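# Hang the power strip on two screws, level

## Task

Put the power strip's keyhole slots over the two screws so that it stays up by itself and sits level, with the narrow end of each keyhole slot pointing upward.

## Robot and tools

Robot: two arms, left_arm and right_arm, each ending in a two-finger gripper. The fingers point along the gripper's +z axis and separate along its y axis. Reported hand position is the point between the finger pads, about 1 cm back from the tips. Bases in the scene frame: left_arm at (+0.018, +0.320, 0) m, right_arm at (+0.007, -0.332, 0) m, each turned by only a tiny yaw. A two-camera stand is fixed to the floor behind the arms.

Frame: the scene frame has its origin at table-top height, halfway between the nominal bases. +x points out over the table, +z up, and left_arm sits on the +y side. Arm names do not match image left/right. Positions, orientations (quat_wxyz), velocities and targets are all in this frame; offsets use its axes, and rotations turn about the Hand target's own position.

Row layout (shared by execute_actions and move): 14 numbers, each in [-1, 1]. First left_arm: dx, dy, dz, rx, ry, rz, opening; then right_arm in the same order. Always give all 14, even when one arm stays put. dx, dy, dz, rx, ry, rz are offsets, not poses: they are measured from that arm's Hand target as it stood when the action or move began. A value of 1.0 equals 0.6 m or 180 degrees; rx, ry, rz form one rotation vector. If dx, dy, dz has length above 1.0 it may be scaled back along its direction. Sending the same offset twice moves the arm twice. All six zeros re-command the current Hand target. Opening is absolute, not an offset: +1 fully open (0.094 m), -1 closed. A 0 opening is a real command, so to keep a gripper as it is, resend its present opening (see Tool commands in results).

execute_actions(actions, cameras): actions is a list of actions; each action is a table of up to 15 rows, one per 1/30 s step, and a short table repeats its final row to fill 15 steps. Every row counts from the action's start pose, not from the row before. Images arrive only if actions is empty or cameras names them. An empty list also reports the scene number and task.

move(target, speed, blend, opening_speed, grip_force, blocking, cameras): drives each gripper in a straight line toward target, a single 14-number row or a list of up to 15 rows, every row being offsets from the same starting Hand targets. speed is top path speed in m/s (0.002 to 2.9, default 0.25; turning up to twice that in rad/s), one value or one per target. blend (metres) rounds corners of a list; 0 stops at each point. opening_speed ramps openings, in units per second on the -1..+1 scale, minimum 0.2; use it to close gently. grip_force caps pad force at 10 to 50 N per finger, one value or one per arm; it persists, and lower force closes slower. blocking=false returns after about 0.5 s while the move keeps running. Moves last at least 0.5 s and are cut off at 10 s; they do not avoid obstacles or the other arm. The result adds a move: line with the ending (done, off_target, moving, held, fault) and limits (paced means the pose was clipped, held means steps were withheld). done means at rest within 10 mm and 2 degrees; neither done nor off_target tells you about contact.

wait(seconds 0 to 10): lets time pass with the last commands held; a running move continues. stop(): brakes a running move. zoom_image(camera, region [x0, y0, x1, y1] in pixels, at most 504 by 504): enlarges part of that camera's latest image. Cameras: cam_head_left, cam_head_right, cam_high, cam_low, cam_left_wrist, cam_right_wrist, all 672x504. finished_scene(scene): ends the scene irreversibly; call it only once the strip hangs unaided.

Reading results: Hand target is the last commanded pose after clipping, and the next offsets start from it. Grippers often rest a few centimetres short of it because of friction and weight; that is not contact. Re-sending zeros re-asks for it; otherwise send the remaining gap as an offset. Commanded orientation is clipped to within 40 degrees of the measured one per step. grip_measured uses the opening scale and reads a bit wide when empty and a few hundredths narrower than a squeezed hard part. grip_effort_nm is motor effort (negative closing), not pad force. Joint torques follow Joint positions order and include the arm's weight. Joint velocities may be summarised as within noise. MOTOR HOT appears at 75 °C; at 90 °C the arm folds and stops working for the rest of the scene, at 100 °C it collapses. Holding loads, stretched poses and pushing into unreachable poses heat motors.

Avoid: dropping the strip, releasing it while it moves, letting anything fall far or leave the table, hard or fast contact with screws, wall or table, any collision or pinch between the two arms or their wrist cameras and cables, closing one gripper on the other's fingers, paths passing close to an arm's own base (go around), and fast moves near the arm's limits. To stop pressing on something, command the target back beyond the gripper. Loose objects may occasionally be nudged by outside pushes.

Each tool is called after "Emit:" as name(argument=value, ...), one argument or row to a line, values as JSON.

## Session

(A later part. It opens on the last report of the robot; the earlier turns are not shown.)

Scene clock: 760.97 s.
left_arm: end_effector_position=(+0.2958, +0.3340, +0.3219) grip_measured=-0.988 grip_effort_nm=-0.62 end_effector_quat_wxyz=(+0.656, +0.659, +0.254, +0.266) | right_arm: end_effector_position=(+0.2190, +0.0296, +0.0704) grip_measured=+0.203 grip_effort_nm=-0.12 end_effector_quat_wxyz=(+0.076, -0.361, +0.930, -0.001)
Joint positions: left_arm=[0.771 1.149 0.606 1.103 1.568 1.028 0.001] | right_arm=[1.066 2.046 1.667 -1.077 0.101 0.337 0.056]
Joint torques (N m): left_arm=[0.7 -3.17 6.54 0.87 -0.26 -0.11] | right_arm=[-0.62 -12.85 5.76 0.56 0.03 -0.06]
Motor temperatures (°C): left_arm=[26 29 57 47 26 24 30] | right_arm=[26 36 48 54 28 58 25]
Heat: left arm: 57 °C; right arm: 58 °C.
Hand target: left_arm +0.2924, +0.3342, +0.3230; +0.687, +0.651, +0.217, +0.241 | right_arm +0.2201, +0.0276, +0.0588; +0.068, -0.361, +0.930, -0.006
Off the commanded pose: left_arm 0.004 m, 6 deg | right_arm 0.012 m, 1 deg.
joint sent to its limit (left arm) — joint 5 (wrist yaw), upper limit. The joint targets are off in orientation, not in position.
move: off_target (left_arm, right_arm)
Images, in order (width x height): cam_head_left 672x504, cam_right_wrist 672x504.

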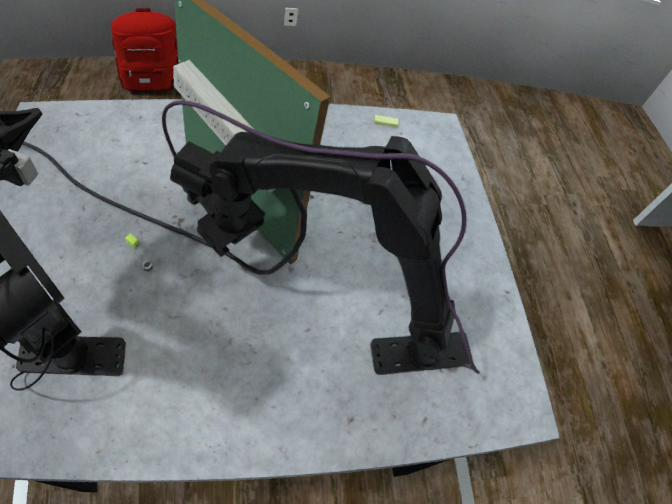

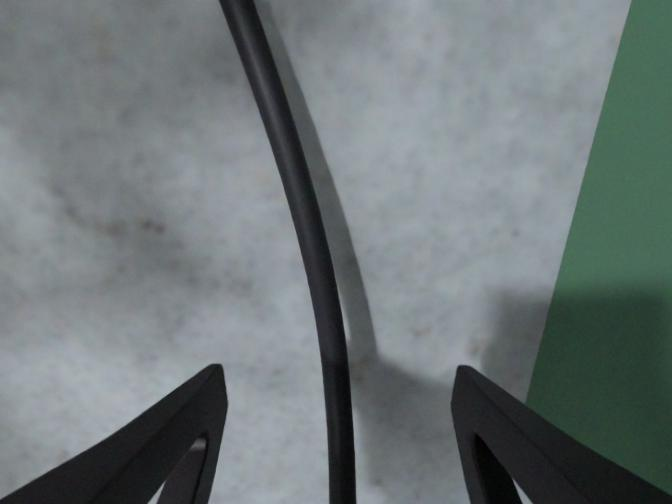

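Emit:
move(
  target=[
    [0,0,0,0,0,0,-1,0.008,0.004,-0.075,0,0,0,0.2],
    [0,0,0,0,0,0,-1,0.008,0.004,-0.075,0,0,0,-0.95],
    [0,0,0,0,0,0,-1,0.02,-0.14,-0.06,0,0,0,-0.95],
  ],
  speed=[0.1,0.1,0.08],
  grip_force=20,
  opening_speed=0.8,
  cameras=["cam_head_left","cam_low","cam_right_wrist"],
)

Emit:
zoom_image(
  camera="cam_low",
  region=[270, 170, 450, 320],
)

Scene clock: 775.33 s.
left_arm: end_effector_position=(+0.2958, +0.3340, +0.3219) grip_measured=-0.988 grip_effort_nm=-0.47 end_effector_quat_wxyz=(+0.656, +0.659, +0.254, +0.266) | right_arm: end_effector_position=(+0.2050, -0.0216, +0.0159) grip_measured=-0.803 grip_effort_nm=-0.46 end_effector_quat_wxyz=(+0.071, -0.408, +0.910, -0.005)
Joint positions: left_arm=[0.771 1.149 0.606 1.103 1.568 1.028 0.001] | right_arm=[1.029 1.919 1.26 -0.802 0.091 0.198 0.009]
Joint torques (N m): left_arm=[0.58 -3.41 6.8 0.92 -0.27 -0.16] | right_arm=[-10.88 -17.87 2.97 0.29 0 -0.09]
Motor temperatures (°C): left_arm=[26 29 57 46 26 24 30] | right_arm=[25 40 44 51 28 46 25]
Heat: left arm: 57 °C; right arm: 51 °C.
Hand target: left_arm +0.2924, +0.3342, +0.3230; +0.687, +0.651, +0.217, +0.241 | right_arm +0.2320, -0.0564, +0.0228; +0.068, -0.361, +0.930, -0.006
Off the commanded pose: left_arm 0.004 m, 6 deg | right_arm 0.045 m, 6 deg.
joint sent to its limit (left arm) — joint 5 (wrist yaw), upper limit. The joint targets are off in orientation, not in position.
grip_force (N): 20, 20
move: off_target (left_arm, right_arm); target 2's new opening was sent with right_arm's hand 0.011 m and 1 deg from that target
Images, in order (width x height): cam_head_left 672x504, cam_low 672x504, cam_right_wrist 672x504.

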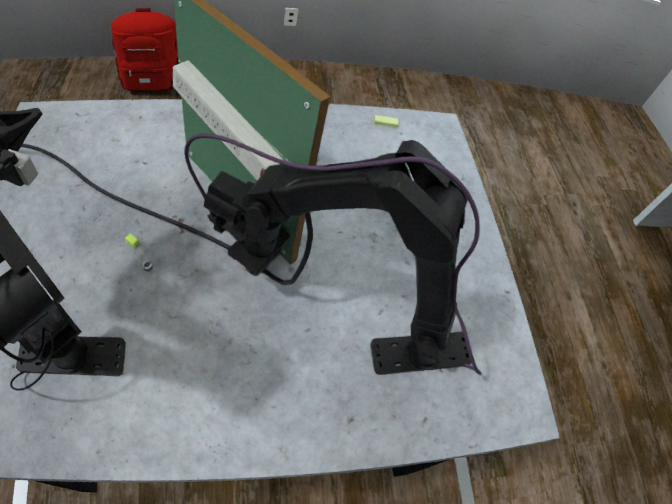

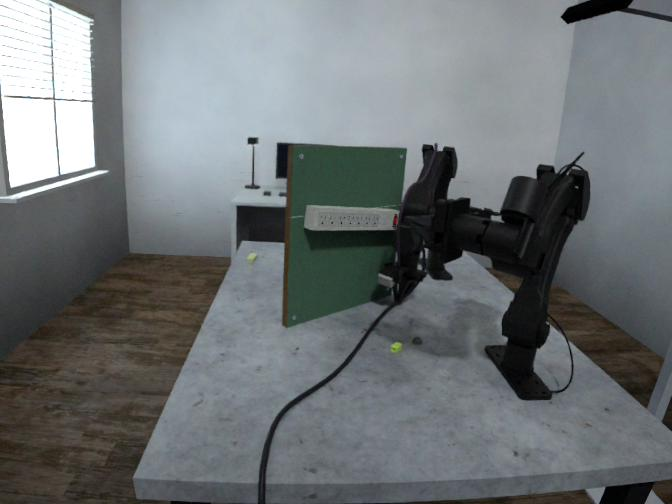

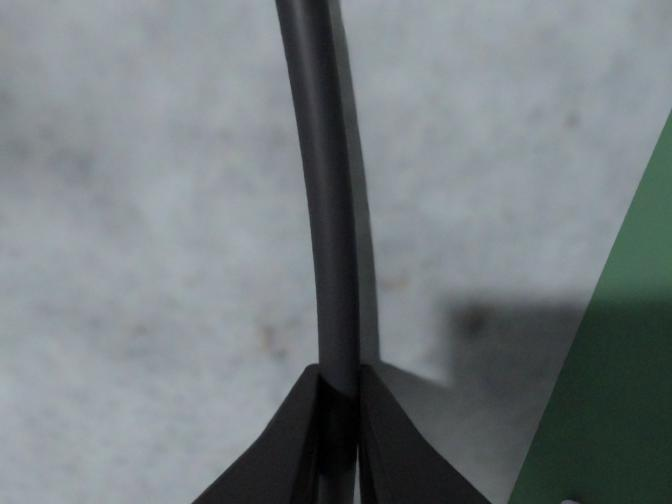

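Scaled by 2.800 from the camera's 672x504 image, which has a finer 960x720 frame.

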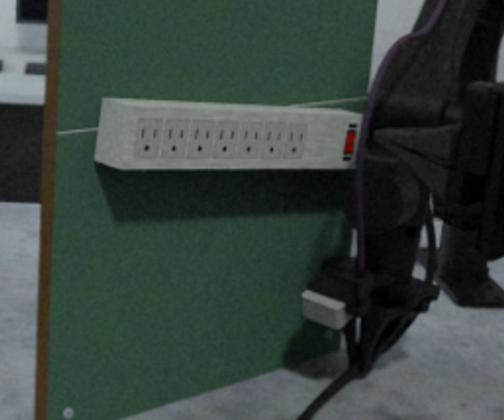

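Emit:
move(
  target=[
    [0.17,-0.22,0,0,0,0,-1,0.0,-0.09,0.02,0,0,0,-0.95],
    [0.261,-0.372,0,0,0,0,-1,0.0,-0.09,0.0,0,0,0,-0.95],
    [0.261,-0.372,-0.11,0,0,0,-1,0.0,-0.09,0.0,0,0,0,-0.95],
    [0.2,-0.27,-0.08,0,0,0,-1,0.0,-0.09,0.0,0,0,0,-0.95],
  ],
  speed=[0.2,0.12,0.04,0.08],
  cameras=["cam_head_left","cam_low"],
)

Emit:
zoom_image(
  camera="cam_head_left",
  region=[160, 50, 330, 200],
)

Scene clock: 794.73 s.
left_arm: end_effector_position=(+0.4175, +0.1703, +0.2747) grip_measured=-0.988 grip_effort_nm=-0.47 end_effector_quat_wxyz=(+0.685, +0.651, +0.210, +0.250) | right_arm: end_effector_position=(+0.1757, -0.0484, +0.0233) grip_measured=-0.803 grip_effort_nm=-0.46 end_effector_quat_wxyz=(+0.072, -0.449, +0.889, +0.057)
Joint positions: left_arm=[-0.01 1.497 0.734 0.865 0.877 1.531 0.001] | right_arm=[1.004 1.714 1.022 -0.696 -0.021 0.088 0.009]
Joint torques (N m): left_arm=[0.54 -7.04 6.23 1.42 0.06 -0.18] | right_arm=[-16.9 -11.25 5.72 -0.24 0.96 0.16]
Motor temperatures (°C): left_arm=[26 29 57 45 26 24 30] | right_arm=[31 42 41 49 28 40 26]
Heat: left arm: 57 °C; right arm: 49 °C.
Hand target: left_arm +0.4123, +0.1721, +0.2750; +0.687, +0.651, +0.217, +0.241 | right_arm +0.2321, -0.1103, +0.0228; +0.069, -0.361, +0.930, -0.006
Off the commanded pose: left_arm 0.005 m, 1 deg | right_arm 0.084 m, 13 deg.
grip_force (N): 20, 20
move: off_target (right_arm)
Images, in order (width x height): cam_head_left 672x504, cam_low 672x504.

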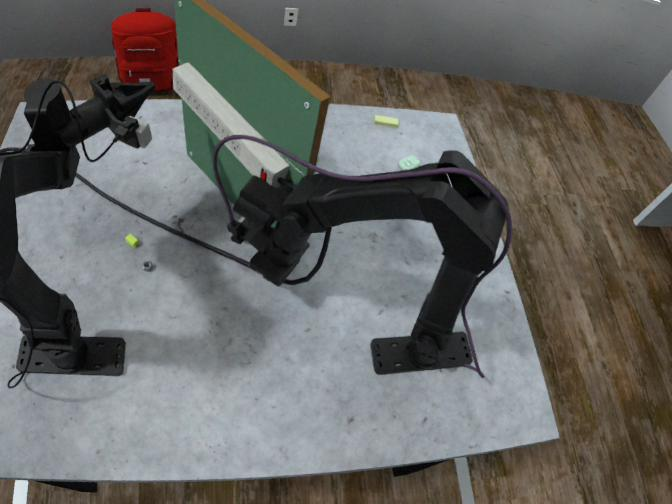

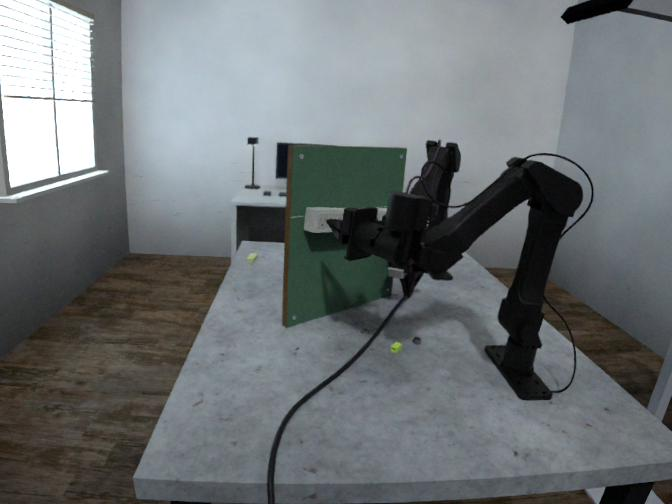

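Scaled by 2.965 from the camera's 672x504 image, which has a finer 960x720 frame.

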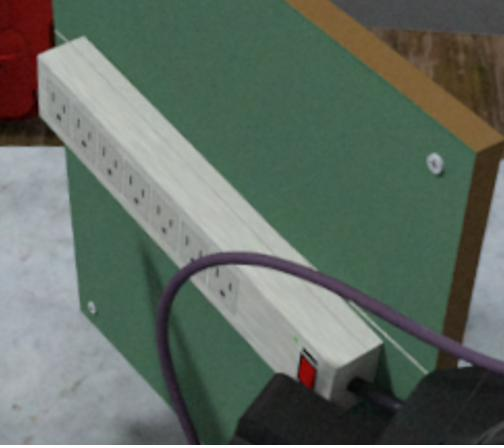

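Emit:
move(
  target=[
    [0,0,0,0,0,0,-1,0.06,-0.17,0.0,0,0,0,-0.95],
  ],
  speed=0.12,
  cameras=["cam_head_left","cam_head_right"],
)

Emit:
zoom_image(
  camera="cam_head_left",
  region=[160, 50, 330, 200],
)

Scene clock: 800.27 s.
left_arm: end_effector_position=(+0.4175, +0.1702, +0.2746) grip_measured=-0.988 grip_effort_nm=-0.48 end_effector_quat_wxyz=(+0.685, +0.651, +0.210, +0.250) | right_arm: end_effector_position=(+0.1600, -0.0710, +0.0224) grip_measured=-0.803 grip_effort_nm=-0.46 end_effector_quat_wxyz=(+0.085, -0.536, +0.834, +0.095)
Joint positions: left_arm=[-0.01 1.497 0.734 0.864 0.877 1.531 0.001] | right_arm=[0.958 1.576 0.853 -0.616 -0.107 -0.155 0.009]
Joint torques (N m): left_arm=[0.57 -7.12 6.19 1.4 0.14 -0.19] | right_arm=[25.31 -13.72 1.37 -0.51 1.45 0.36]
Motor temperatures (°C): left_arm=[26 29 56 46 26 24 30] | right_arm=[36 42 41 49 29 40 26]
Heat: left arm: 56 °C; right arm: 49 °C.
Hand target: left_arm +0.4123, +0.1721, +0.2750; +0.687, +0.650, +0.217, +0.241 | right_arm +0.2680, -0.2124, +0.0227; +0.068, -0.361, +0.930, -0.006
Off the commanded pose: left_arm 0.005 m, 1 deg | right_arm 0.178 m, 26 deg.
grip_force (N): 20, 20
move: off_target (right_arm)
Images, in order (width x height): cam_head_left 672x504, cam_head_right 672x504.

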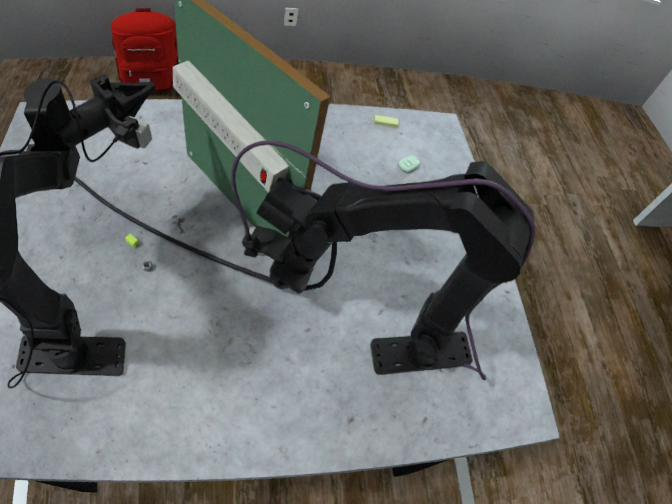

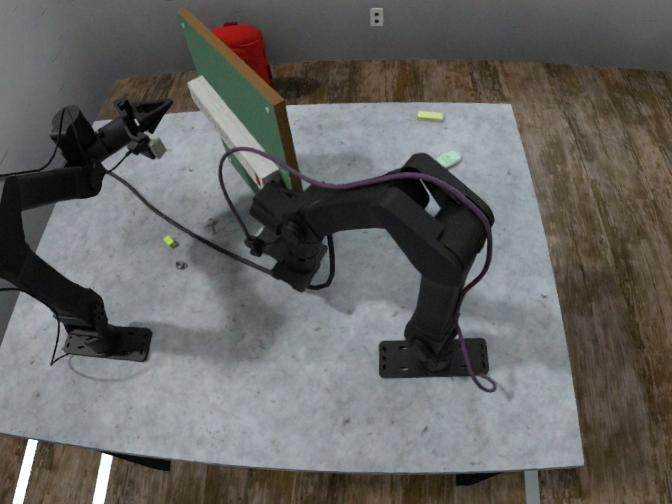

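Scaled by 2.965 from the camera's 672x504 image, which has a finer 960x720 frame.

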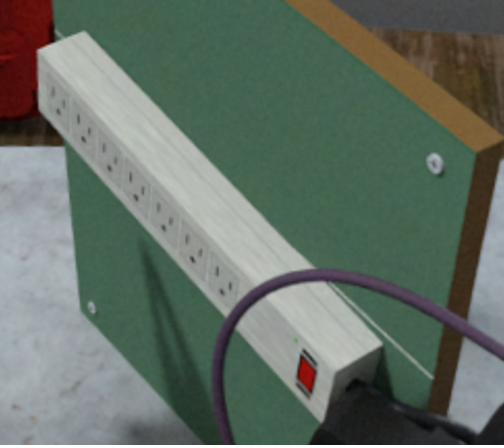

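Emit:
move(
  target=[
    [0,0,0,0,0,0,-1,-0.1,0.32,0.0,0,0,0,-0.95],
    [0,0,0,0,0,0,-1,-0.1,0.32,0.0,0,0,0,-0.3],
    [0,0,0,0,0,0,-1,-0.11,0.31,0.15,0,0,0,-0.3],
    [0.061,-0.102,0.05,0,0,0,-1,-0.1,0.0,0.25,0,0,0,-0.3],
    [0.061,-0.102,-0.042,0,0,0,-1,-0.1,-0.25,0.25,0,0,0,-0.3],
  ],
  speed=[0.1,0.1,0.1,0.15,0.15],
  grip_force=50,
  cameras=["cam_head_left"],
)

Emit:
zoom_image(
  camera="cam_head_left",
  region=[160, 50, 330, 200],
)

Scene clock: 826.80 s.
left_arm: end_effector_position=(+0.4469, +0.1137, +0.2782) grip_measured=-0.988 grip_effort_nm=-0.62 end_effector_quat_wxyz=(+0.700, +0.634, +0.191, +0.268) | right_arm: end_effector_position=(+0.2043, -0.3637, +0.1659) grip_measured=-0.303 grip_effort_nm=0.15 end_effector_quat_wxyz=(+0.059, -0.359, +0.931, -0.010)
Joint positions: left_arm=[-0.182 1.664 0.851 0.975 0.705 1.538 0.001] | right_arm=[-0.223 1.201 1.16 -1.42 -0.047 -0.94 0.033]
Joint torques (N m): left_arm=[-0.39 -4.74 5.07 1.3 -0.1 0] | right_arm=[-0.64 -3.34 9.22 0.26 -0.24 -0.07]
Motor temperatures (°C): left_arm=[26 30 54 47 26 24 30] | right_arm=[59 42 45 48 31 38 26]
Heat: left arm: 54 °C; right arm: 59 °C.
Hand target: left_arm +0.4490, +0.1109, +0.2497; +0.687, +0.651, +0.217, +0.241 | right_arm +0.2080, -0.3624, +0.1728; +0.069, -0.361, +0.930, -0.006
Off the commanded pose: left_arm 0.029 m, 5 deg | right_arm 0.008 m, 1 deg.
move: off_target (left_arm); target 2's new opening was sent with right_arm's hand 0.089 m and 10 deg from that target
Images, in order (width x height): cam_head_left 672x504.

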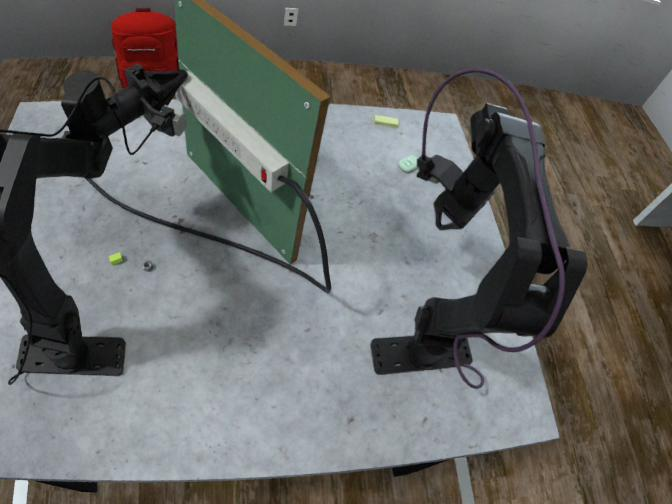

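Scaled by 2.965 from the camera's 672x504 image, which has a finer 960x720 frame.

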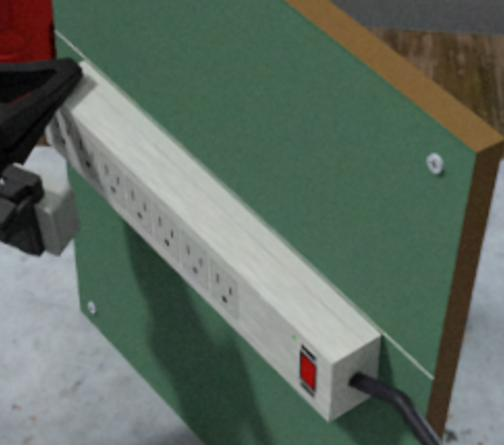

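Emit:
move(
  target=[
    [0,0,0.07,0,0,0,-1,0,0,0,0,0,0,-0.3],
    [-0.15,0.22,0.07,0,0,0,-1,0,0,0,0,0,0,-0.3],
  ],
  speed=[0.06,0.15],
  cameras=["cam_head_left","cam_low"],
)

Emit:
zoom_image(
  camera="cam_head_left",
  region=[160, 50, 330, 200],
)

Emit:
zoom_image(
  camera="cam_low",
  region=[260, 150, 440, 310],
)

Scene clock: 836.70 s.
left_arm: end_effector_position=(+0.3641, +0.2426, +0.2910) grip_measured=-0.988 grip_effort_nm=-0.62 end_effector_quat_wxyz=(+0.685, +0.652, +0.215, +0.244) | right_arm: end_effector_position=(+0.2043, -0.3637, +0.1659) grip_measured=-0.303 grip_effort_nm=0.15 end_effector_quat_wxyz=(+0.059, -0.360, +0.931, -0.010)
Joint positions: left_arm=[0.284 1.276 0.626 0.795 1.17 1.461 0.001] | right_arm=[-0.223 1.201 1.16 -1.42 -0.047 -0.941 0.033]
Joint torques (N m): left_arm=[0.75 -4.86 6.26 1.46 0.03 -0.2] | right_arm=[-0.64 -3.33 9.24 0.26 -0.22 -0.1]
Motor temperatures (°C): left_arm=[26 30 54 46 26 24 30] | right_arm=[48 40 46 47 30 37 26]
Heat: left arm: 54 °C; right arm: 48 °C.
Hand target: left_arm +0.3589, +0.2429, +0.2917; +0.687, +0.651, +0.217, +0.241 | right_arm +0.2080, -0.3624, +0.1728; +0.069, -0.361, +0.930, -0.006
Off the commanded pose: left_arm 0.005 m, 1 deg | right_arm 0.008 m, 1 deg.
move: done
Images, in order (width x height): cam_head_left 672x504, cam_low 672x504.

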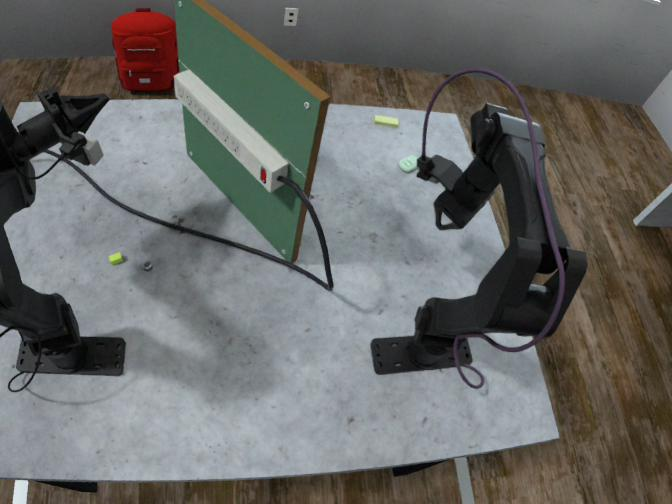

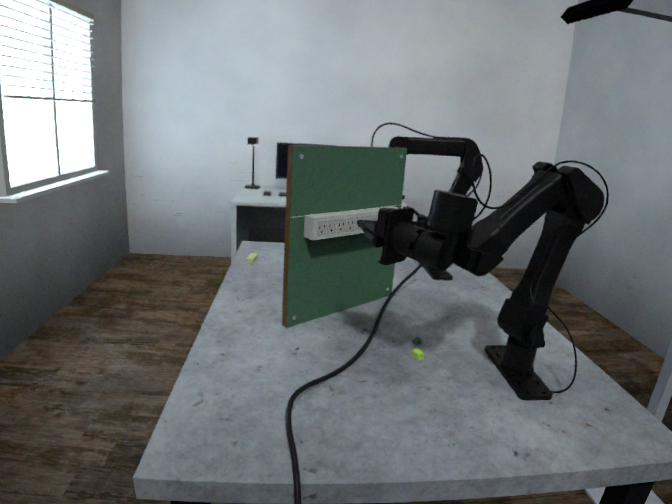

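Scaled by 2.965 from the camera's 672x504 image, which has a finer 960x720 frame.

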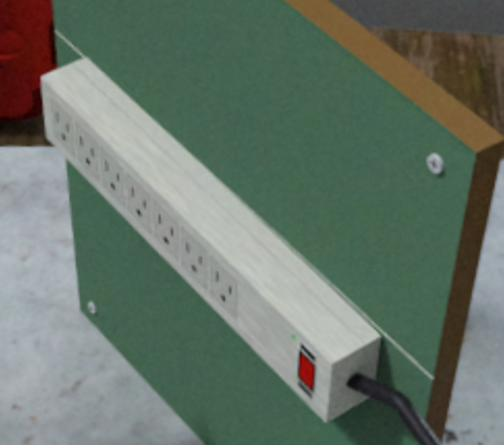

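Scaled by 2.800 from the camera's 672x504 image, which has a finer 960x720 frame.

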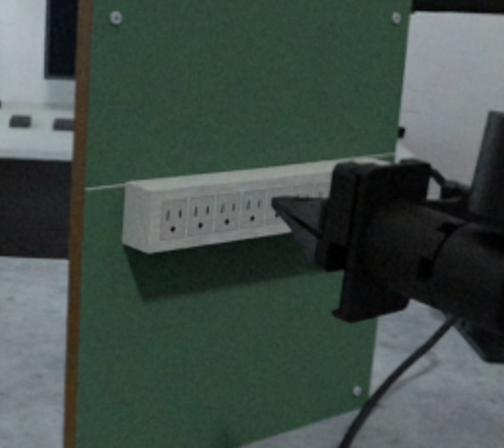

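Emit:
finished_scene(
  scene=2,
)

The scene is finished: the task was done.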